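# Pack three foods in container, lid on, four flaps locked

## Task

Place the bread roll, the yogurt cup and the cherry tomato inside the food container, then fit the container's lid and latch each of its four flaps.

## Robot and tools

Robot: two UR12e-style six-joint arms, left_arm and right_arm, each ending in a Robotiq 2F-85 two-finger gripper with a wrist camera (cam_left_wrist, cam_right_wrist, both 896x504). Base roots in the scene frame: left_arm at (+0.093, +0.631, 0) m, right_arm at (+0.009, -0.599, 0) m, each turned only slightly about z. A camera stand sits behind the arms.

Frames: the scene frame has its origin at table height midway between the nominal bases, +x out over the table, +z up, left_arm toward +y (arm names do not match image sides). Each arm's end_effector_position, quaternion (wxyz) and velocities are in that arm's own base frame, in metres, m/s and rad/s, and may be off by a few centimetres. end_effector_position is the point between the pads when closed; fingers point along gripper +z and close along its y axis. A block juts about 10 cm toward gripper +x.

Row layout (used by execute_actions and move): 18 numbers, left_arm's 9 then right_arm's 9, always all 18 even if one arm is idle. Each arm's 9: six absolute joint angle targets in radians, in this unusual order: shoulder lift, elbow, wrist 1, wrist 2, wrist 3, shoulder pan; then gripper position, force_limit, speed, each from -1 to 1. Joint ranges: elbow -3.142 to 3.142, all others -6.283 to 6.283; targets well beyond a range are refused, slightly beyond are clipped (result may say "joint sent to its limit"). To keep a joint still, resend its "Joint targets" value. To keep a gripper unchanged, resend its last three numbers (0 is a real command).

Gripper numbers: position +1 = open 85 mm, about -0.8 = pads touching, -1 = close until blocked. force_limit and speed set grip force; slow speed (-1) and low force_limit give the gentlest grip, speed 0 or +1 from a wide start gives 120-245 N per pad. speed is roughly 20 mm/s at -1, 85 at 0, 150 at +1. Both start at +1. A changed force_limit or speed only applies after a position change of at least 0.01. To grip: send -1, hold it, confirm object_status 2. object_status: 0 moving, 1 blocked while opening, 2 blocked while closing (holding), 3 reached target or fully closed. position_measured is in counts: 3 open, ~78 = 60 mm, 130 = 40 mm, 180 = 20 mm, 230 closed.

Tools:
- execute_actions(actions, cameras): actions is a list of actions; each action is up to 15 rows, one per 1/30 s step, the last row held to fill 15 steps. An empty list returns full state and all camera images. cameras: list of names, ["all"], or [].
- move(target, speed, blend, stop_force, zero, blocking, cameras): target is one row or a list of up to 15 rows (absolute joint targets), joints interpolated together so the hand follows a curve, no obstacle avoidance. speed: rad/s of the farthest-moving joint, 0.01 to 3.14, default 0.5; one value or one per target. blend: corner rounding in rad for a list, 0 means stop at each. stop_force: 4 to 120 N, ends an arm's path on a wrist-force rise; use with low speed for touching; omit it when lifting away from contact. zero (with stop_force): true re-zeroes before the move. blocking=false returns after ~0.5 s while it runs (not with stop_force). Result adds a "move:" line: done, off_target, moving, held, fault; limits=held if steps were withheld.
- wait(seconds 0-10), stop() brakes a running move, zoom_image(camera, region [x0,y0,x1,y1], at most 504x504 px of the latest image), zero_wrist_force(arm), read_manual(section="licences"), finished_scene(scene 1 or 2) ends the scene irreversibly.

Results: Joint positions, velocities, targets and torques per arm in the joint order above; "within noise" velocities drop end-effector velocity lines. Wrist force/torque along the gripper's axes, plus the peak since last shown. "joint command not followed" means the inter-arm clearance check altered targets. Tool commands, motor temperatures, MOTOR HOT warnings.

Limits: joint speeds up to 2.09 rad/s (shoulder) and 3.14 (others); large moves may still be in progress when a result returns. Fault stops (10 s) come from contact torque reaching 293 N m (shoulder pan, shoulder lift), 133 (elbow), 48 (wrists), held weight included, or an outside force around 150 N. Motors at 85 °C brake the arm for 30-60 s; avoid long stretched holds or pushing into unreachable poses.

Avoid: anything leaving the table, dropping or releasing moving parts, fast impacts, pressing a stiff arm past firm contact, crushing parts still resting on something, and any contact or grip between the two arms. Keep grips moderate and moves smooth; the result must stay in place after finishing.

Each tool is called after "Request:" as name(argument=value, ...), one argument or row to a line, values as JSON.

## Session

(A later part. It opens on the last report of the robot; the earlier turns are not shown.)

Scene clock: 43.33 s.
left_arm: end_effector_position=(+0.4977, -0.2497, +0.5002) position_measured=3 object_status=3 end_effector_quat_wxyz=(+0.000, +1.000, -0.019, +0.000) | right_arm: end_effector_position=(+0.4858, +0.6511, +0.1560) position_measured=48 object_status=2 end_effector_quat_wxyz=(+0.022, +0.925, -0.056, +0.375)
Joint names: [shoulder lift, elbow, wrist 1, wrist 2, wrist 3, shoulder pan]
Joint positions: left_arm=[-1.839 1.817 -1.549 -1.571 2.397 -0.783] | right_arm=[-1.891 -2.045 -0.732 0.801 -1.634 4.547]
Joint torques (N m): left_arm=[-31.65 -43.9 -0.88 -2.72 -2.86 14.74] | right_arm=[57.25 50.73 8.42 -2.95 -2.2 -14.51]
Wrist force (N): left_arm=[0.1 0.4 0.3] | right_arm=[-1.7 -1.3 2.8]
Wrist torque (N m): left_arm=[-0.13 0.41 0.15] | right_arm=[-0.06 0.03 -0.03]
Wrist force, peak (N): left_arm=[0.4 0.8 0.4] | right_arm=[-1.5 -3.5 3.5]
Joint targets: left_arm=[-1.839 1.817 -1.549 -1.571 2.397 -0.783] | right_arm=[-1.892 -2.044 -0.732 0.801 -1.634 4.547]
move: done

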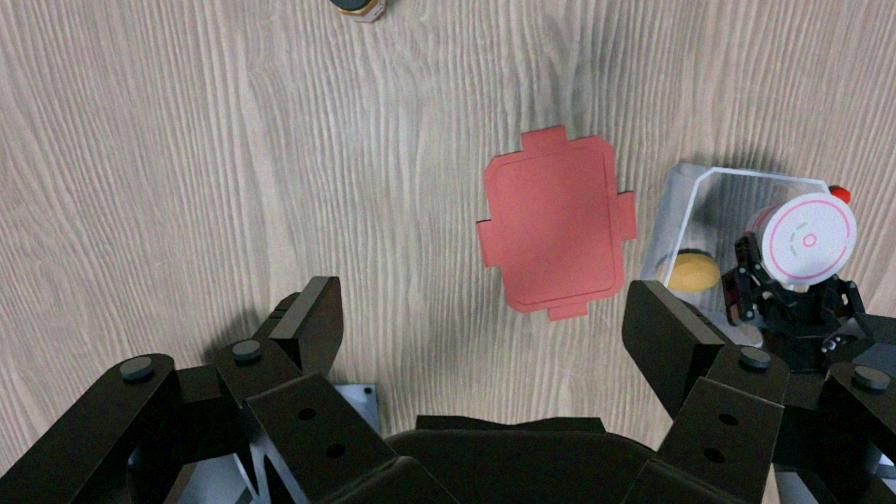

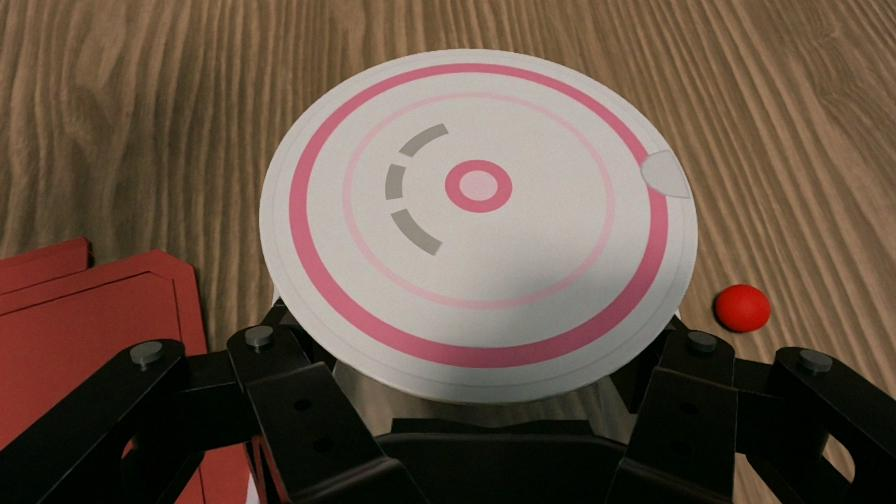

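Request:
move(
  target=[
    [-1.839,1.817,-1.549,-1.571,2.397,-0.783,1,1,1,-1.8767,-2.0732,-0.7284,0.8006,-1.6198,4.5573,-1,-0.5,-1],
    [-1.839,1.817,-1.549,-1.571,2.397,-0.783,1,1,1,-1.9506,-2.0979,-0.6298,0.8006,-1.6198,4.5573,-1,-0.5,-1],
  ],
  speed=0.15,
  stop_force=8,
  cameras=["all"],
)

Request:
zoom_image(
  camera="cam_left_wrist",
  region=[640, 140, 896, 380],
)

Scene clock: 45.77 s.
left_arm: end_effector_position=(+0.4977, -0.2497, +0.5002) position_measured=3 object_status=3 end_effector_quat_wxyz=(+0.000, +1.000, -0.019, +0.000) | right_arm: end_effector_position=(+0.4764, +0.6401, +0.1000) position_measured=48 object_status=2 end_effector_quat_wxyz=(+0.023, +0.925, -0.056, +0.375)
Joint names: [shoulder lift, elbow, wrist 1, wrist 2, wrist 3, shoulder pan]
Joint positions: left_arm=[-1.839 1.817 -1.549 -1.571 2.397 -0.783] | right_arm=[-1.951 -2.098 -0.63 0.801 -1.62 4.557]
Joint torques (N m): left_arm=[-32.44 -43.85 -1.27 -2.32 -2.49 15.37] | right_arm=[54.88 24.64 8.49 -4.71 2.41 15.12]
Wrist force (N): left_arm=[0.1 0.3 0.2] | right_arm=[-2.0 -0.6 2.2]
Wrist torque (N m): left_arm=[-0.16 0.42 0.15] | right_arm=[0.04 0.08 -0.14]
Wrist force, peak (N): left_arm=[0.7 0.6 0.3] | right_arm=[-3.3 -1.0 3.6]
Joint targets: left_arm=[-1.839 1.817 -1.549 -1.571 2.397 -0.783] | right_arm=[-1.951 -2.098 -0.630 0.801 -1.620 4.557]
move: done

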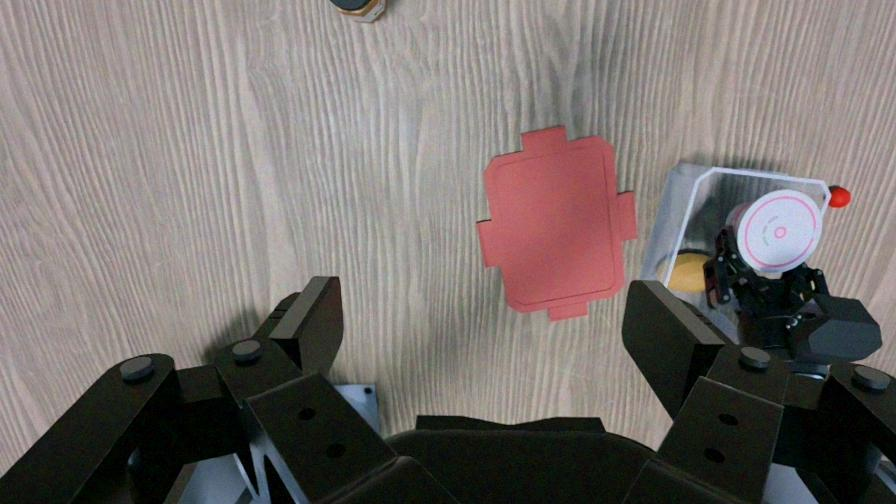

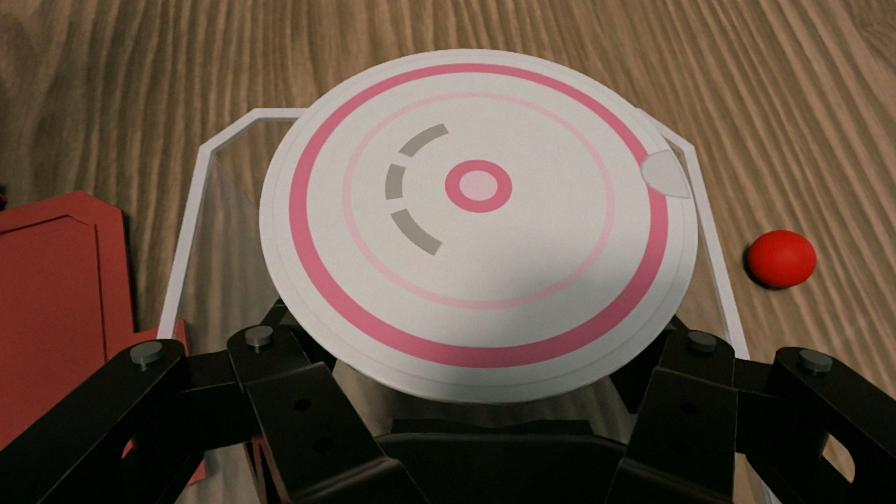

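Scaled by 1.969 from the camera's 896x504 image, which has a finer 1280x720 frame.

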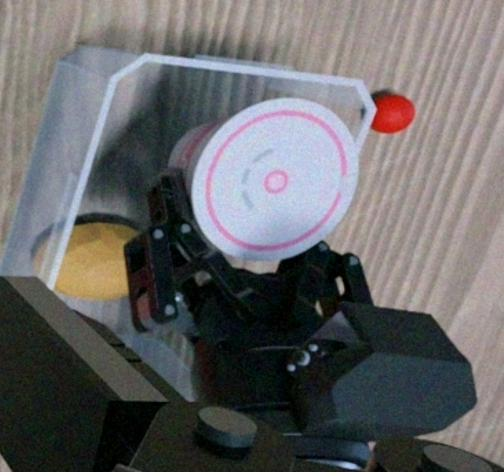

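Request:
move(
  target=[-1.839,1.817,-1.549,-1.571,2.397,-0.783,1,1,1,-2.0504,-2.101,-0.5163,0.801,-1.6345,4.5461,-1,-0.5,-1],
  speed=0.1,
  stop_force=6,
  cameras=["all"],
)

Request:
zoom_image(
  camera="cam_left_wrist",
  region=[640, 140, 896, 380],
)

Scene clock: 48.07 s.
left_arm: end_effector_position=(+0.4977, -0.2497, +0.5002) position_measured=3 object_status=3 end_effector_quat_wxyz=(+0.000, +1.000, -0.019, +0.000) | right_arm: end_effector_position=(+0.4851, +0.6442, +0.0420) position_measured=48 object_status=2 end_effector_quat_wxyz=(+0.022, +0.925, -0.056, +0.375)
Joint names: [shoulder lift, elbow, wrist 1, wrist 2, wrist 3, shoulder pan]
Joint positions: left_arm=[-1.839 1.817 -1.549 -1.571 2.397 -0.783] | right_arm=[-2.05 -2.101 -0.516 0.801 -1.635 4.546]
Joint torques (N m): left_arm=[-31.81 -44.27 -0.68 -2.21 -2.45 14.51] | right_arm=[62.02 19.86 8.49 -0.45 -2.51 -15.03]
Wrist force (N): left_arm=[0.4 0.4 0.1] | right_arm=[-1.4 -0.4 1.9]
Wrist torque (N m): left_arm=[-0.13 0.36 0.15] | right_arm=[0.08 0.00 -0.02]
Wrist force, peak (N): left_arm=[0.3 0.3 0.8] | right_arm=[-2.0 -1.3 2.7]
Joint targets: left_arm=[-1.839 1.817 -1.549 -1.571 2.397 -0.783] | right_arm=[-2.050 -2.101 -0.516 0.801 -1.635 4.546]
move: done

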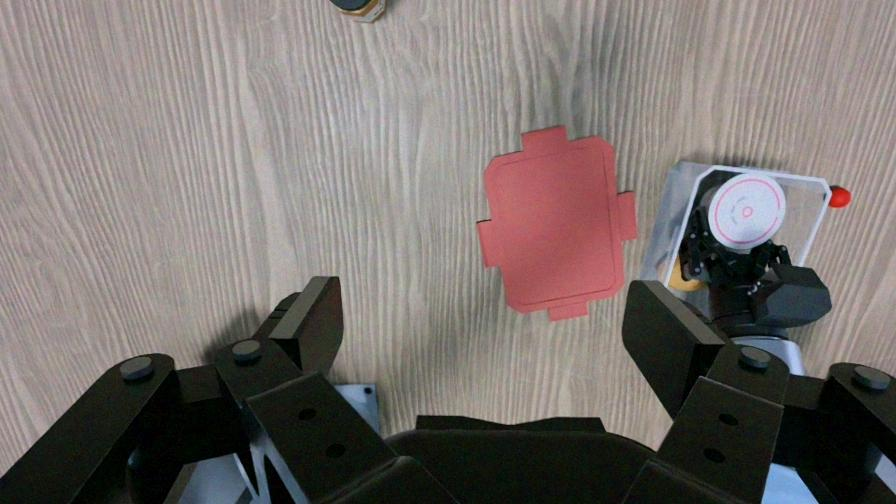

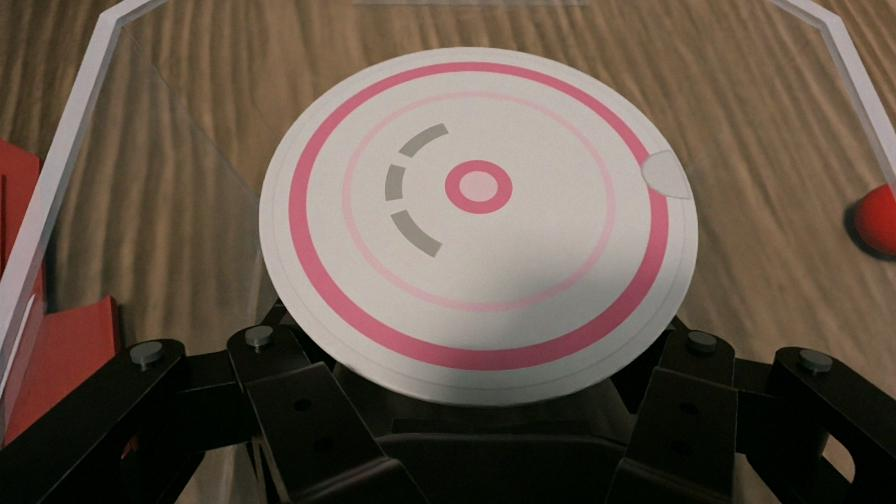

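Scaled by 1.969 from the camera's 896x504 image, which has a finer 1280x720 frame.

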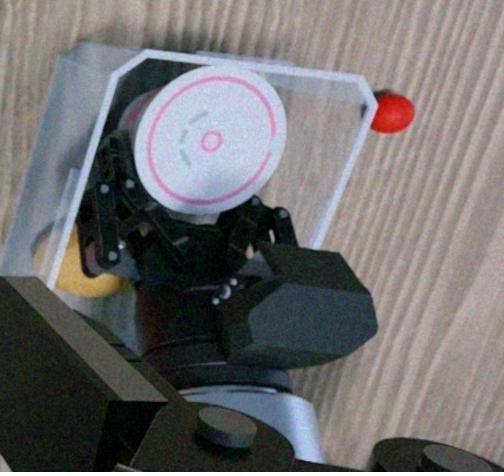

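Request:
move(
  target=[-1.839,1.817,-1.549,-1.571,2.397,-0.783,1,1,1,-2.066,-2.1028,-0.4989,0.801,-1.6345,4.5461,-1,-0.5,-1],
  speed=0.05,
  stop_force=4,
)

Request:
move(
  target=[-1.839,1.817,-1.549,-1.571,2.397,-0.783,1,1,1,-2.066,-2.1028,-0.4989,0.801,-1.6345,4.5461,0.95,-0.5,-1],
  cameras=["all"],
)

Request:
zoom_image(
  camera="cam_left_wrist",
  region=[640, 140, 896, 380],
)

Scene clock: 49.90 s.
left_arm: end_effector_position=(+0.4977, -0.2497, +0.5002) position_measured=3 object_status=3 end_effector_quat_wxyz=(+0.000, +1.000, -0.019, +0.000) | right_arm: end_effector_position=(+0.4851, +0.6442, +0.0323) position_measured=48 object_status=2 end_effector_quat_wxyz=(+0.022, +0.925, -0.056, +0.375)
Joint names: [shoulder lift, elbow, wrist 1, wrist 2, wrist 3, shoulder pan]
Joint positions: left_arm=[-1.839 1.817 -1.549 -1.571 2.397 -0.783] | right_arm=[-2.066 -2.103 -0.499 0.801 -1.634 4.546]
Joint torques (N m): left_arm=[-33.44 -44.39 -0.92 -2.43 -2.78 14.14] | right_arm=[59.99 20.83 8.65 -0.44 -2.26 -12.14]
Wrist force (N): left_arm=[0.3 0.4 0.3] | right_arm=[-1.9 -0.9 1.4]
Wrist torque (N m): left_arm=[-0.13 0.38 0.15] | right_arm=[-0.03 0.08 0.00]
Wrist force, peak (N): left_arm=[0.8 0.5 0.1] | right_arm=[-2.0 -0.9 2.5]
Joint targets: left_arm=[-1.839 1.817 -1.549 -1.571 2.397 -0.783] | right_arm=[-2.066 -2.103 -0.499 0.801 -1.635 4.546]
move: done

Scene clock: 50.93 s.
left_arm: end_effector_position=(+0.4977, -0.2497, +0.5002) position_measured=3 object_status=3 end_effector_quat_wxyz=(+0.000, +1.000, -0.019, +0.000) | right_arm: end_effector_position=(+0.4851, +0.6442, +0.0323) position_measured=9 object_status=0 end_effector_quat_wxyz=(+0.022, +0.925, -0.056, +0.375)
Joint names: [shoulder lift, elbow, wrist 1, wrist 2, wrist 3, shoulder pan]
Joint positions: left_arm=[-1.839 1.817 -1.549 -1.571 2.397 -0.783] | right_arm=[-2.066 -2.103 -0.499 0.801 -1.635 4.546]
Joint torques (N m): left_arm=[-31.96 -44.25 -0.54 -2.16 -2.54 14.5] | right_arm=[64.14 18.4 7.35 -0.91 -2.8 -10.05]
Wrist force (N): left_arm=[0.4 0.5 0.3] | right_arm=[-0.5 -0.7 1.2]
Wrist torque (N m): left_arm=[-0.11 0.36 0.15] | right_arm=[0.00 0.07 -0.01]
Wrist force, peak (N): left_arm=[0.1 0.8 0.0] | right_arm=[-1.5 -1.1 2.2]
Joint targets: left_arm=[-1.839 1.817 -1.549 -1.571 2.397 -0.783] | right_arm=[-2.066 -2.103 -0.499 0.801 -1.635 4.546]
move: done

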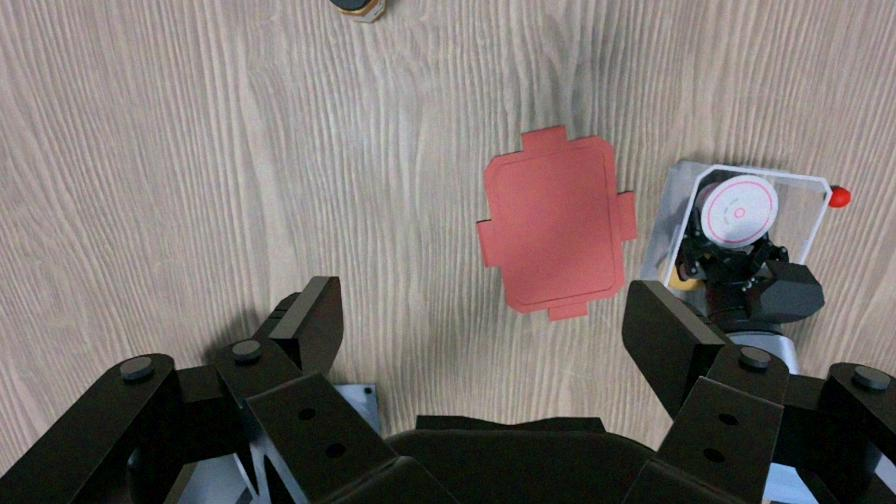

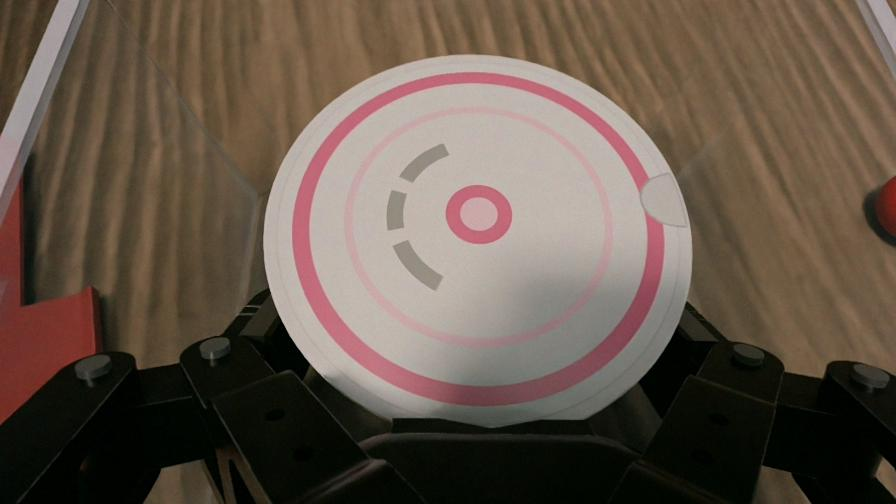

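Scaled by 1.969 from the camera's 896x504 image, which has a finer 1280x720 frame.

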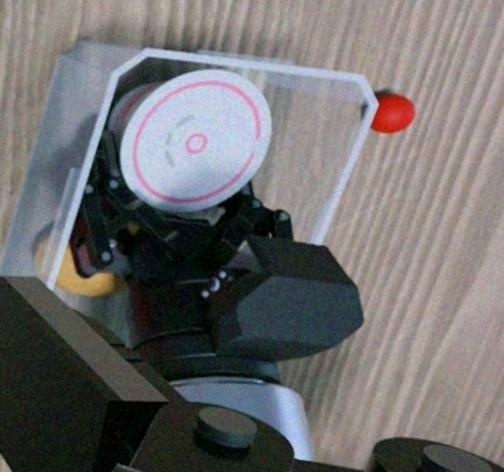

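Request:
move(
  target=[
    [-1.839,1.817,-1.549,-1.571,2.397,-0.783,1,1,1,-1.9315,-2.1113,-0.7119,0.801,-1.510,4.6359,0.95,-0.5,-1],
    [-1.839,1.817,-1.549,-1.571,2.397,-0.783,1,1,1,-1.821,-2.0679,-0.8658,0.801,-1.510,4.6359,0.95,-0.5,-1],
    [-1.839,1.817,-1.549,-1.571,2.397,-0.783,1,1,1,-1.7415,-2.0388,-0.932,1.571,-0.5926,4.1296,0.95,-0.5,-1],
  ],
  speed=[0.25,0.6,1.0],
  blend=[0.02,0.03,0],
  cameras=["all"],
)

Scene clock: 53.97 s.
left_arm: end_effector_position=(+0.4977, -0.2497, +0.5002) position_measured=3 object_status=3 end_effector_quat_wxyz=(+0.000, +1.000, -0.019, +0.000) | right_arm: end_effector_position=(+0.5211, +0.4743, +0.1598) position_measured=9 object_status=3 end_effector_quat_wxyz=(+0.000, +0.711, -0.704, +0.000)
Joint names: [shoulder lift, elbow, wrist 1, wrist 2, wrist 3, shoulder pan]
Joint positions: left_arm=[-1.839 1.817 -1.549 -1.571 2.397 -0.783] | right_arm=[-1.742 -2.039 -0.932 1.571 -0.593 4.13]
Joint torques (N m): left_arm=[-30.38 -43.96 -0.84 -2.46 -2.37 14.97] | right_arm=[70.6 53.37 1.15 1.47 1.88 -12.25]
Wrist force (N): left_arm=[0.3 0.4 0.4] | right_arm=[-1.0 -1.4 1.6]
Wrist torque (N m): left_arm=[-0.13 0.37 0.15] | right_arm=[-0.08 0.32 -0.37]
Wrist force, peak (N): left_arm=[0.7 0.6 0.4] | right_arm=[-3.3 -0.3 2.4]
Joint targets: left_arm=[-1.839 1.817 -1.549 -1.571 2.397 -0.783] | right_arm=[-1.742 -2.039 -0.932 1.571 -0.593 4.130]
move: done

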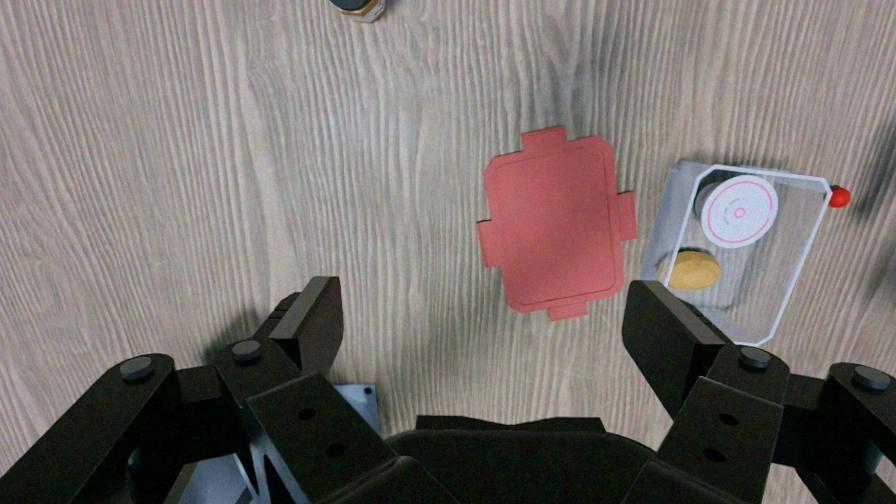

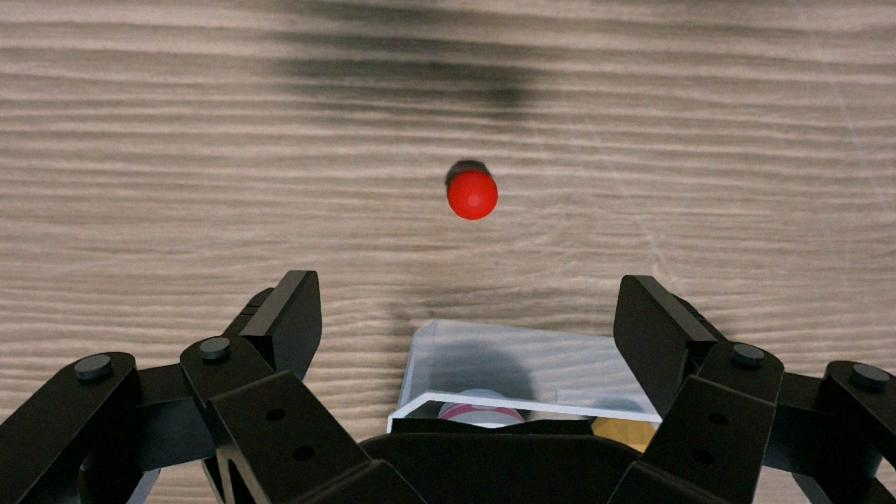

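Request:
move(
  target=[
    [-1.839,1.817,-1.549,-1.571,2.397,-0.783,1,1,1,-1.9142,-2.1444,-0.654,1.571,-0.580,4.1423,0.4,-0.5,-0.5],
    [-1.839,1.817,-1.549,-1.571,2.397,-0.783,1,1,1,-1.9142,-2.1444,-0.654,1.571,-0.580,4.1423,-1,-0.7,-1],
    [-1.839,1.817,-1.549,-1.571,2.397,-0.783,1,1,1,-1.728,-2.055,-0.9296,1.571,-0.580,4.1423,-1,-0.7,-1],
  ],
  speed=0.6,
)

Request:
move(
  target=[-1.839,1.817,-1.549,-1.571,2.397,-0.783,1,1,1,-1.7951,-1.971,-0.9465,1.571,-0.238,4.3551,-1,-0.7,-1],
  speed=0.6,
  cameras=["all"],
)

Scene clock: 59.40 s.
left_arm: end_effector_position=(+0.4977, -0.2497, +0.5002) position_measured=3 object_status=3 end_effector_quat_wxyz=(+0.000, +1.000, -0.019, +0.000) | right_arm: end_effector_position=(+0.5101, +0.4732, +0.1598) position_measured=166 object_status=2 end_effector_quat_wxyz=(+0.000, +0.711, -0.704, +0.000)
Joint names: [shoulder lift, elbow, wrist 1, wrist 2, wrist 3, shoulder pan]
Joint positions: left_arm=[-1.839 1.817 -1.549 -1.571 2.397 -0.783] | right_arm=[-1.728 -2.055 -0.929 1.571 -0.58 4.142]
Joint torques (N m): left_arm=[-31.07 -45.48 -0.72 -1.83 -2.62 14.45] | right_arm=[65.45 54.34 0.21 0.4 1.94 11.25]
Wrist force (N): left_arm=[0.5 0.5 0.3] | right_arm=[-0.9 -2.0 1.4]
Wrist torque (N m): left_arm=[-0.11 0.34 0.15] | right_arm=[-0.20 0.32 -0.37]
Wrist force, peak (N): left_arm=[0.8 0.7 0.3] | right_arm=[-1.4 -0.8 4.1]
Joint targets: left_arm=[-1.839 1.817 -1.549 -1.571 2.397 -0.783] | right_arm=[-1.728 -2.055 -0.930 1.571 -0.580 4.142]
move: done

Scene clock: 60.57 s.
left_arm: end_effector_position=(+0.4977, -0.2497, +0.5002) position_measured=3 object_status=3 end_effector_quat_wxyz=(+0.000, +1.000, -0.019, +0.000) | right_arm: end_effector_position=(+0.4149, +0.6133, +0.1599) position_measured=166 object_status=2 end_effector_quat_wxyz=(+0.000, -0.664, +0.748, +0.000)
Joint names: [shoulder lift, elbow, wrist 1, wrist 2, wrist 3, shoulder pan]
Joint positions: left_arm=[-1.839 1.817 -1.549 -1.571 2.397 -0.783] | right_arm=[-1.795 -1.971 -0.946 1.571 -0.238 4.355]
Joint torques (N m): left_arm=[-31.49 -44.63 -0.65 -2.17 -2.46 13.94] | right_arm=[49.52 54.49 1.11 -0.29 1.55 17.36]
Wrist force (N): left_arm=[0.2 0.2 0.5] | right_arm=[-0.8 -1.2 0.8]
Wrist torque (N m): left_arm=[-0.17 0.38 0.15] | right_arm=[-0.05 0.37 -0.42]
Wrist force, peak (N): left_arm=[0.3 0.7 0.6] | right_arm=[-3.4 1.2 0.9]
Joint targets: left_arm=[-1.839 1.817 -1.549 -1.571 2.397 -0.783] | right_arm=[-1.795 -1.971 -0.946 1.571 -0.238 4.355]
move: done

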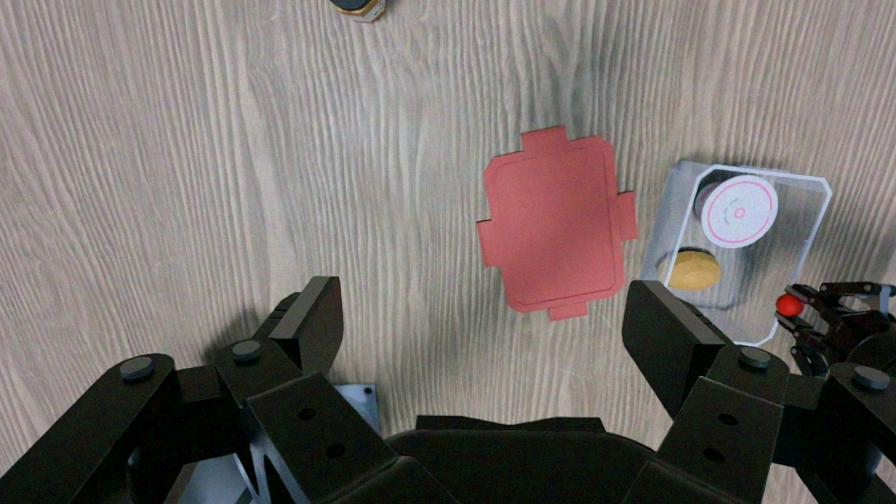

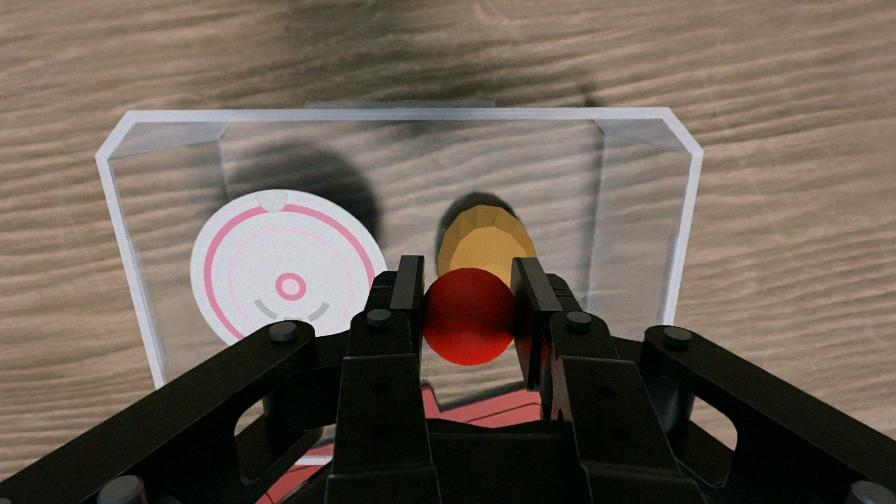

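Request:
move(
  target=[
    [-1.839,1.817,-1.549,-1.571,2.397,-0.783,1,1,1,-1.7917,-1.9756,-0.9451,1.571,-0.2743,4.3187,-1,-0.7,-1],
    [-1.839,1.817,-1.549,-1.571,2.397,-0.783,1,1,1,-1.9487,-2.0562,-0.7075,1.571,-0.2743,4.3187,-1,-0.7,-1],
    [-1.839,1.817,-1.549,-1.571,2.397,-0.783,1,1,1,-1.9487,-2.0562,-0.7075,1.571,-0.2743,4.3187,-0.05,-0.7,-1],
    [-1.839,1.817,-1.549,-1.571,2.397,-0.783,1,1,1,-1.7917,-1.9756,-0.9451,1.571,-0.2743,4.3187,-0.05,-0.7,-1],
  ],
  speed=0.5,
  cameras=["all"],
)

Request:
zoom_image(
  camera="cam_right_wrist",
  region=[60, 40, 560, 440],
)

Request:
zoom_image(
  camera="cam_left_wrist",
  region=[450, 100, 690, 340],
)

Scene clock: 64.87 s.
left_arm: end_effector_position=(+0.4977, -0.2497, +0.5002) position_measured=3 object_status=3 end_effector_quat_wxyz=(+0.000, +1.000, -0.019, +0.000) | right_arm: end_effector_position=(+0.4360, +0.5957, +0.1597) position_measured=135 object_status=3 end_effector_quat_wxyz=(+0.000, -0.664, +0.748, +0.000)
Joint names: [shoulder lift, elbow, wrist 1, wrist 2, wrist 3, shoulder pan]
Joint positions: left_arm=[-1.839 1.817 -1.549 -1.571 2.397 -0.783] | right_arm=[-1.792 -1.976 -0.945 1.571 -0.274 4.319]
Joint torques (N m): left_arm=[-28.19 -45.94 -0.84 -2.21 -2.44 14.43] | right_arm=[75.23 55.56 0.75 -1.12 -2.65 -5.21]
Wrist force (N): left_arm=[0.4 0.6 0.2] | right_arm=[-1.1 -1.5 0.7]
Wrist torque (N m): left_arm=[-0.11 0.35 0.15] | right_arm=[-0.08 0.38 -0.30]
Wrist force, peak (N): left_arm=[0.7 0.7 0.3] | right_arm=[3.5 1.2 -13.1]
Joint targets: left_arm=[-1.839 1.817 -1.549 -1.571 2.397 -0.783] | right_arm=[-1.792 -1.976 -0.945 1.571 -0.274 4.319]
move: done

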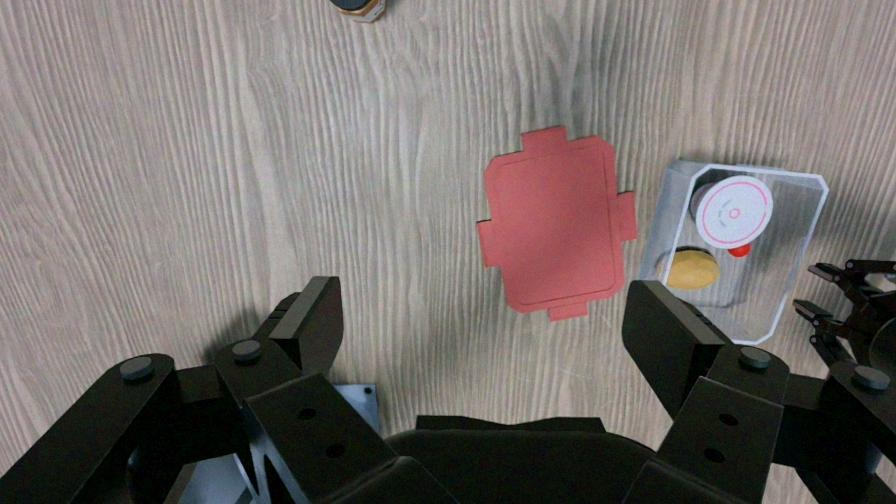

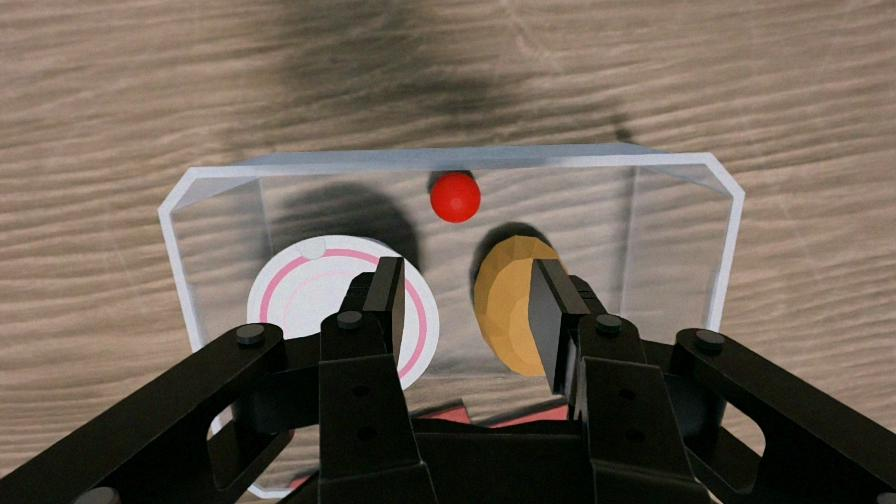

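Scaled by 1.008 from the camera's 896x504 image, which has a finer 1280x720 frame.

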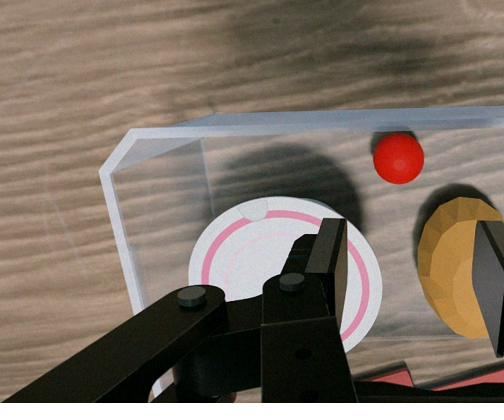

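Scaled by 2.100 from the camera's 896x504 image, which has a finer 1280x720 frame.

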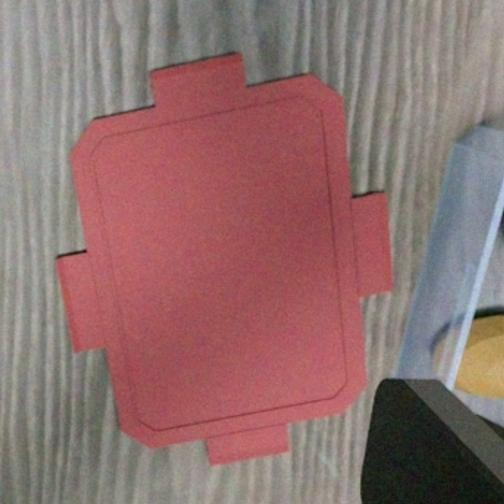

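Request:
move(
  target=[-1.856,2.651,-2.729,-2.381,1.088,-0.364,1,1,1,-1.450,-1.701,-1.562,1.571,-2.467,3.826,1,1,0],
  speed=1.0,
  cameras=["all"],
)

Request:
zoom_image(
  camera="cam_left_wrist",
  region=[200, 0, 700, 300],
)

Scene clock: 68.30 s.
left_arm: end_effector_position=(+0.3714, -0.1752, +0.2203) position_measured=3 object_status=3 end_effector_quat_wxyz=(+0.293, +0.653, +0.629, -0.304) | right_arm: end_effector_position=(+0.5884, +0.2555, +0.4995) position_measured=3 object_status=3 end_effector_quat_wxyz=(+0.000, +1.000, +0.005, +0.000)
Joint names: [shoulder lift, elbow, wrist 1, wrist 2, wrist 3, shoulder pan]
Joint positions: left_arm=[-1.856 2.651 -2.729 -2.381 1.088 -0.364] | right_arm=[-1.45 -1.701 -1.562 1.571 -2.467 3.826]
Joint torques (N m): left_arm=[-21.06 -27.93 -7.08 -5.27 -3.38 14.83] | right_arm=[54.24 64.84 1.55 -0.63 -2.7 -15.53]
Wrist force (N): left_arm=[0.9 0.1 -1.1] | right_arm=[-1.2 -1.5 0.6]
Wrist torque (N m): left_arm=[-0.29 0.24 0.26] | right_arm=[-0.04 0.34 -0.26]
Wrist force, peak (N): left_arm=[2.1 -1.4 -0.8] | right_arm=[-1.5 -2.4 1.2]
Joint targets: left_arm=[-1.856 2.651 -2.729 -2.381 1.088 -0.364] | right_arm=[-1.450 -1.701 -1.562 1.571 -2.467 3.826]
move: done

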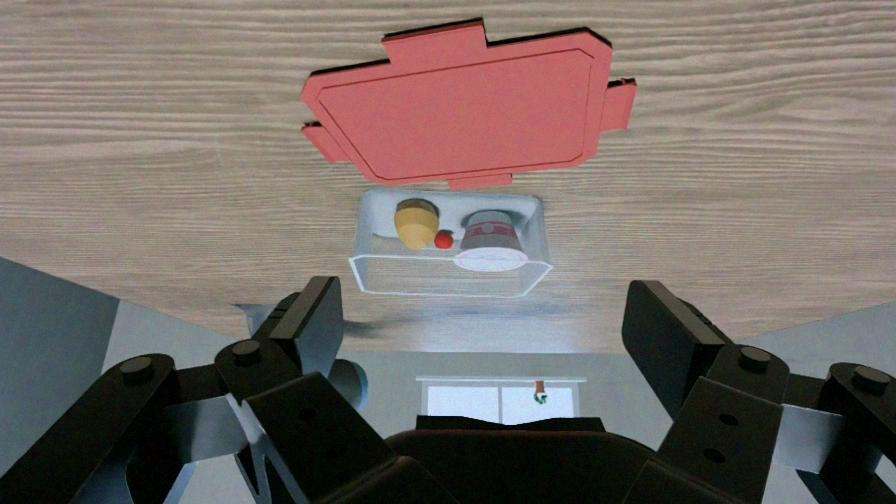

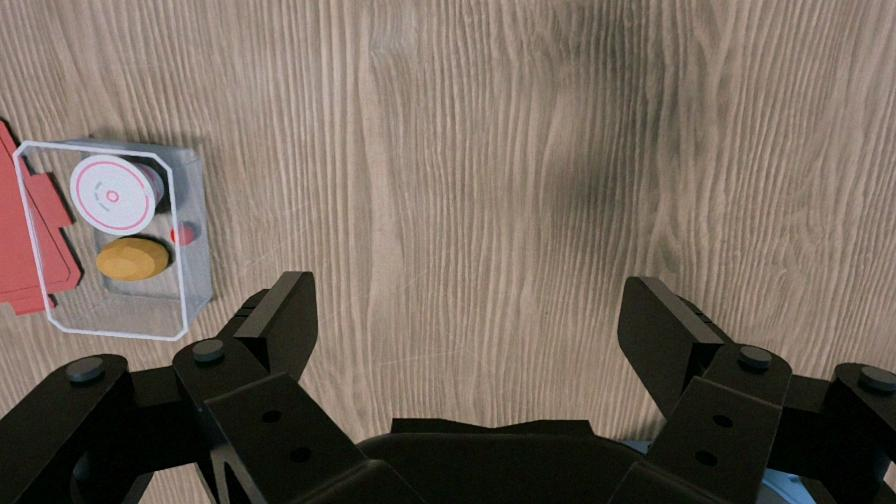

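Scaled by 1.008 from the camera's 896x504 image, which has a finer 1280x720 frame.

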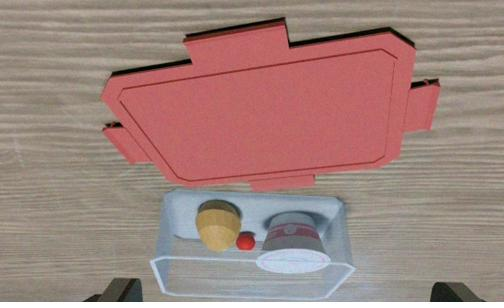

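Request:
zoom_image(
  camera="cam_left_wrist",
  region=[540, 10, 660, 150],
)

Request:
zoom_image(
  camera="cam_left_wrist",
  region=[290, 0, 500, 180],
)

Scaled by 3.600 from the camera's 896x504 image, which has a finer 1280x720 frame.

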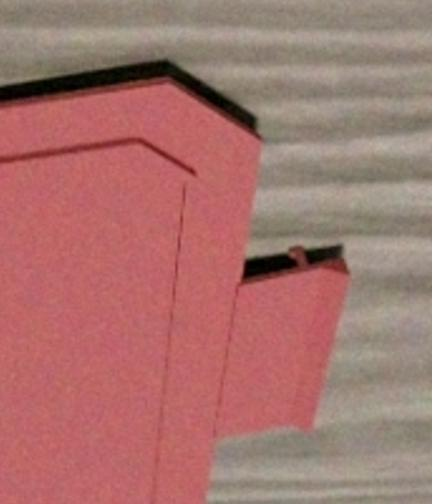

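Scaled by 2.400 from the camera's 896x504 image, which has a finer 1280x720 frame.

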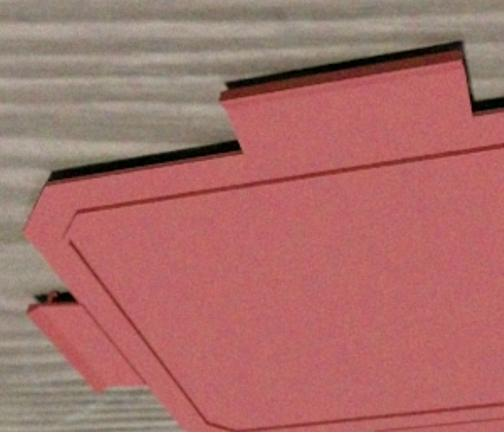

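Request:
move(
  target=[-1.8523,2.4795,-2.198,-1.571,3.469,-1.0743,1,1,1,-1.450,-1.701,-1.562,1.571,-2.467,3.826,1,1,0],
  speed=1.2,
  cameras=["cam_left_wrist"],
)

Request:
zoom_image(
  camera="cam_left_wrist",
  region=[230, 0, 730, 300],
)

Scene clock: 71.73 s.
left_arm: end_effector_position=(+0.3495, -0.2797, +0.1499) position_measured=3 object_status=3 end_effector_quat_wxyz=(+0.000, +0.764, -0.645, +0.000) | right_arm: end_effector_position=(+0.5884, +0.2554, +0.4996) position_measured=3 object_status=3 end_effector_quat_wxyz=(+0.000, +1.000, +0.005, +0.000)
Joint names: [shoulder lift, elbow, wrist 1, wrist 2, wrist 3, shoulder pan]
Joint positions: left_arm=[-1.852 2.48 -2.198 -1.571 3.469 -1.074] | right_arm=[-1.45 -1.701 -1.562 1.571 -2.467 3.826]
Joint torques (N m): left_arm=[-0.55 -47.19 -0.75 2.94 3.22 -16.11] | right_arm=[55.44 63.28 1.14 -0.71 -2.56 -13.81]
Wrist force (N): left_arm=[0.5 0.4 0.3] | right_arm=[-0.8 -1.6 0.7]
Wrist torque (N m): left_arm=[-0.13 0.34 0.01] | right_arm=[-0.04 0.28 -0.26]
Wrist force, peak (N): left_arm=[1.6 -0.3 -1.7] | right_arm=[-1.4 -2.1 0.1]
Joint targets: left_arm=[-1.852 2.480 -2.198 -1.571 3.469 -1.074] | right_arm=[-1.450 -1.701 -1.562 1.571 -2.467 3.826]
move: done
Images, in order (width x height): cam_left_wrist 896x504.

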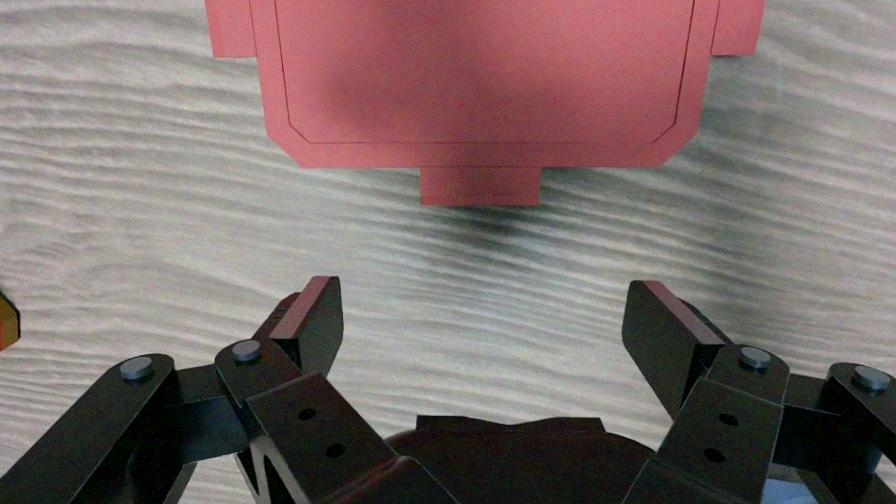

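Scaled by 1.008 from the camera's 896x504 image, which has a finer 1280x720 frame.

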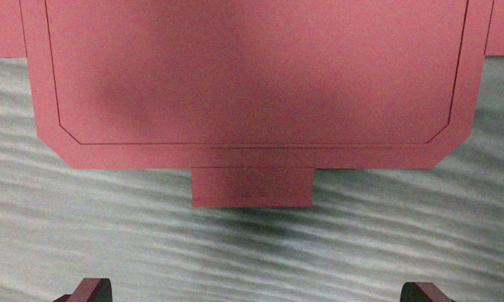

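Request:
move(
  target=[
    [-1.6789,2.5737,-2.4658,-1.571,3.4526,-1.0907,1,-0.1,-1,-1.450,-1.701,-1.562,1.571,-2.467,3.826,1,1,0],
    [-1.563,2.6085,-2.616,-1.571,3.4526,-1.0907,1,-0.1,-1,-1.450,-1.701,-1.562,1.571,-2.467,3.826,1,1,0],
  ],
  speed=0.3,
  stop_force=10,
  blend=[0.03,0],
)

Request:
move(
  target=[-1.563,2.6085,-2.616,-1.571,3.4526,-1.0907,-1,-0.1,-1,-1.450,-1.701,-1.562,1.571,-2.467,3.826,1,1,0],
  cameras=["all"],
)

Scene clock: 74.73 s.
left_arm: end_effector_position=(+0.3443, -0.2843, +0.0149) position_measured=3 object_status=3 end_effector_quat_wxyz=(+0.000, +0.764, -0.645, +0.000) | right_arm: end_effector_position=(+0.5884, +0.2554, +0.4996) position_measured=3 object_status=3 end_effector_quat_wxyz=(+0.000, +1.000, +0.005, +0.000)
Joint names: [shoulder lift, elbow, wrist 1, wrist 2, wrist 3, shoulder pan]
Joint positions: left_arm=[-1.563 2.608 -2.616 -1.571 3.453 -1.091] | right_arm=[-1.45 -1.701 -1.562 1.571 -2.467 3.826]
Joint torques (N m): left_arm=[-10.42 -19.82 -7.18 1.8 -3.18 -12.58] | right_arm=[53.08 62.96 1.26 -0.64 -2.23 -12.8]
Wrist force (N): left_arm=[0.2 0.5 0.1] | right_arm=[-0.8 -1.4 0.4]
Wrist torque (N m): left_arm=[-0.13 0.41 0.13] | right_arm=[-0.02 0.28 -0.26]
Wrist force, peak (N): left_arm=[0.5 0.0 -1.5] | right_arm=[-1.2 -2.2 0.8]
Joint targets: left_arm=[-1.563 2.608 -2.616 -1.571 3.453 -1.091] | right_arm=[-1.450 -1.701 -1.562 1.571 -2.467 3.826]
move: done

Scene clock: 76.03 s.
left_arm: end_effector_position=(+0.3443, -0.2843, +0.0149) position_measured=53 object_status=0 end_effector_quat_wxyz=(+0.000, +0.764, -0.645, +0.000) | right_arm: end_effector_position=(+0.5884, +0.2554, +0.4996) position_measured=3 object_status=3 end_effector_quat_wxyz=(+0.000, +1.000, +0.005, +0.000)
Joint names: [shoulder lift, elbow, wrist 1, wrist 2, wrist 3, shoulder pan]
Joint positions: left_arm=[-1.563 2.609 -2.616 -1.571 3.453 -1.091] | right_arm=[-1.45 -1.701 -1.562 1.571 -2.467 3.826]
Joint torques (N m): left_arm=[-11.12 -19.77 -4.98 1.98 -3.5 -7.38] | right_arm=[52.65 63.9 1.65 -0.54 -2.7 -14.11]
Wrist force (N): left_arm=[-5.2 2.4 -22.3] | right_arm=[-1.0 -2.1 0.6]
Wrist torque (N m): left_arm=[-0.18 0.39 0.12] | right_arm=[-0.13 0.31 -0.26]
Wrist force, peak (N): left_arm=[-5.3 2.5 -22.4] | right_arm=[-1.0 -2.1 0.6]
Joint targets: left_arm=[-1.563 2.608 -2.616 -1.571 3.453 -1.091] | right_arm=[-1.450 -1.701 -1.562 1.571 -2.467 3.826]
move: done

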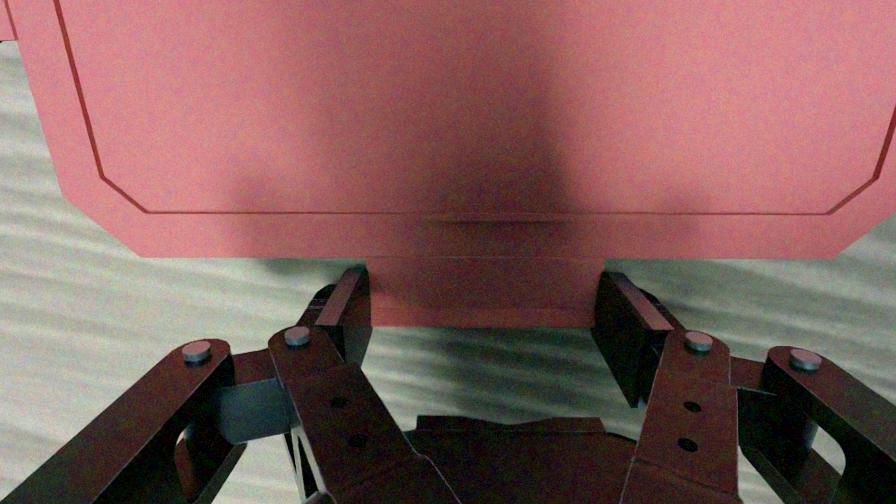

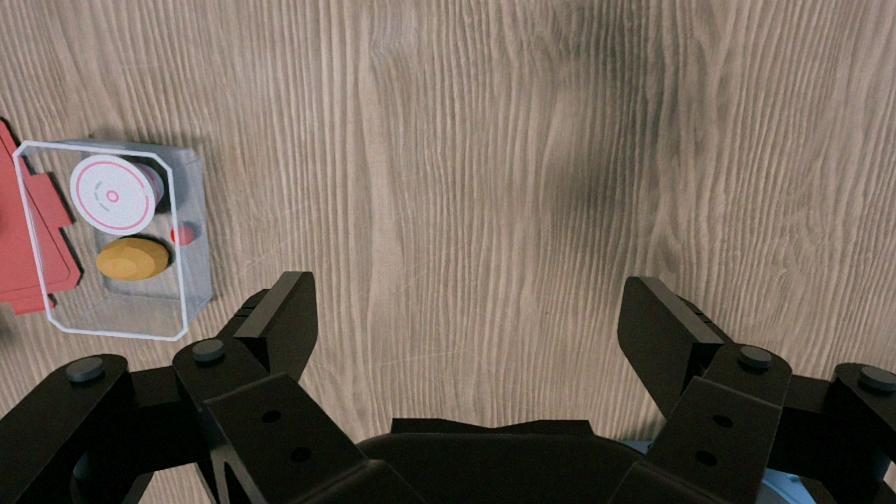

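Request:
move(
  target=[-1.6789,2.5737,-2.4658,-1.571,3.4526,-1.0907,-1,-0.1,-1,-1.450,-1.701,-1.562,1.571,-2.467,3.826,1,1,0],
  speed=0.15,
  cameras=["all"],
)

Scene clock: 77.60 s.
left_arm: end_effector_position=(+0.3444, -0.2845, +0.0600) position_measured=53 object_status=2 end_effector_quat_wxyz=(+0.000, +0.764, -0.645, +0.000) | right_arm: end_effector_position=(+0.5884, +0.2554, +0.4996) position_measured=3 object_status=3 end_effector_quat_wxyz=(+0.000, +1.000, +0.005, +0.000)
Joint names: [shoulder lift, elbow, wrist 1, wrist 2, wrist 3, shoulder pan]
Joint positions: left_arm=[-1.679 2.574 -2.466 -1.571 3.453 -1.091] | right_arm=[-1.45 -1.701 -1.562 1.571 -2.467 3.826]
Joint torques (N m): left_arm=[-35.05 -40.81 -0.57 1.17 -2.93 -1.72] | right_arm=[52.46 64.14 1.07 -0.2 -1.79 -13.71]
Wrist force (N): left_arm=[0.6 0.4 1.0] | right_arm=[-1.4 -1.6 0.3]
Wrist torque (N m): left_arm=[-0.15 0.36 0.15] | right_arm=[-0.04 0.36 -0.25]
Wrist force, peak (N): left_arm=[-4.8 2.5 -22.4] | right_arm=[-1.4 -2.0 0.7]
Joint targets: left_arm=[-1.679 2.574 -2.466 -1.571 3.453 -1.091] | right_arm=[-1.450 -1.701 -1.562 1.571 -2.467 3.826]
move: done

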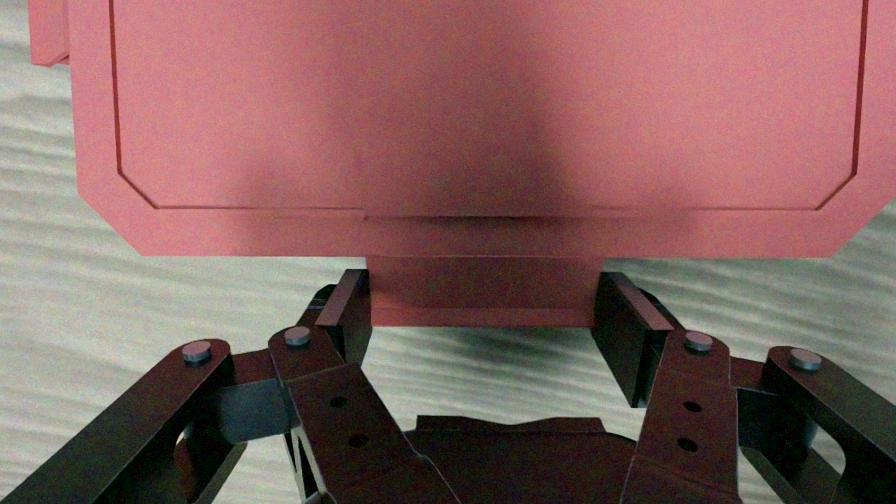

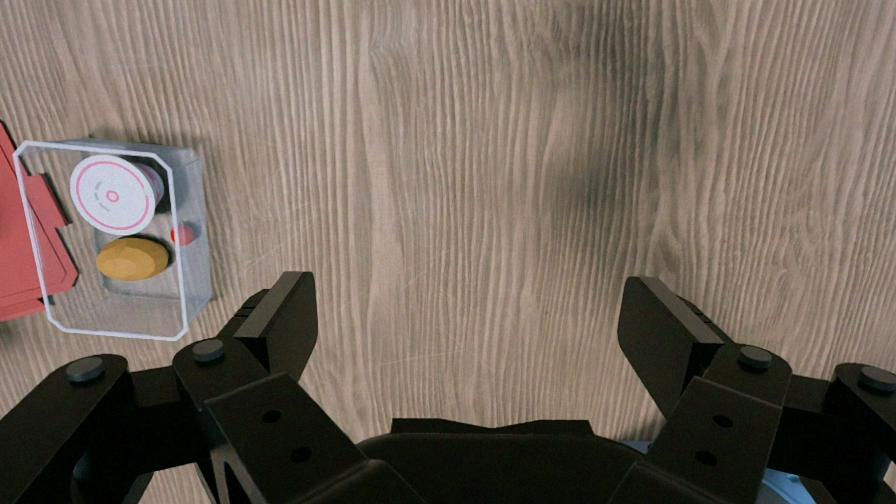

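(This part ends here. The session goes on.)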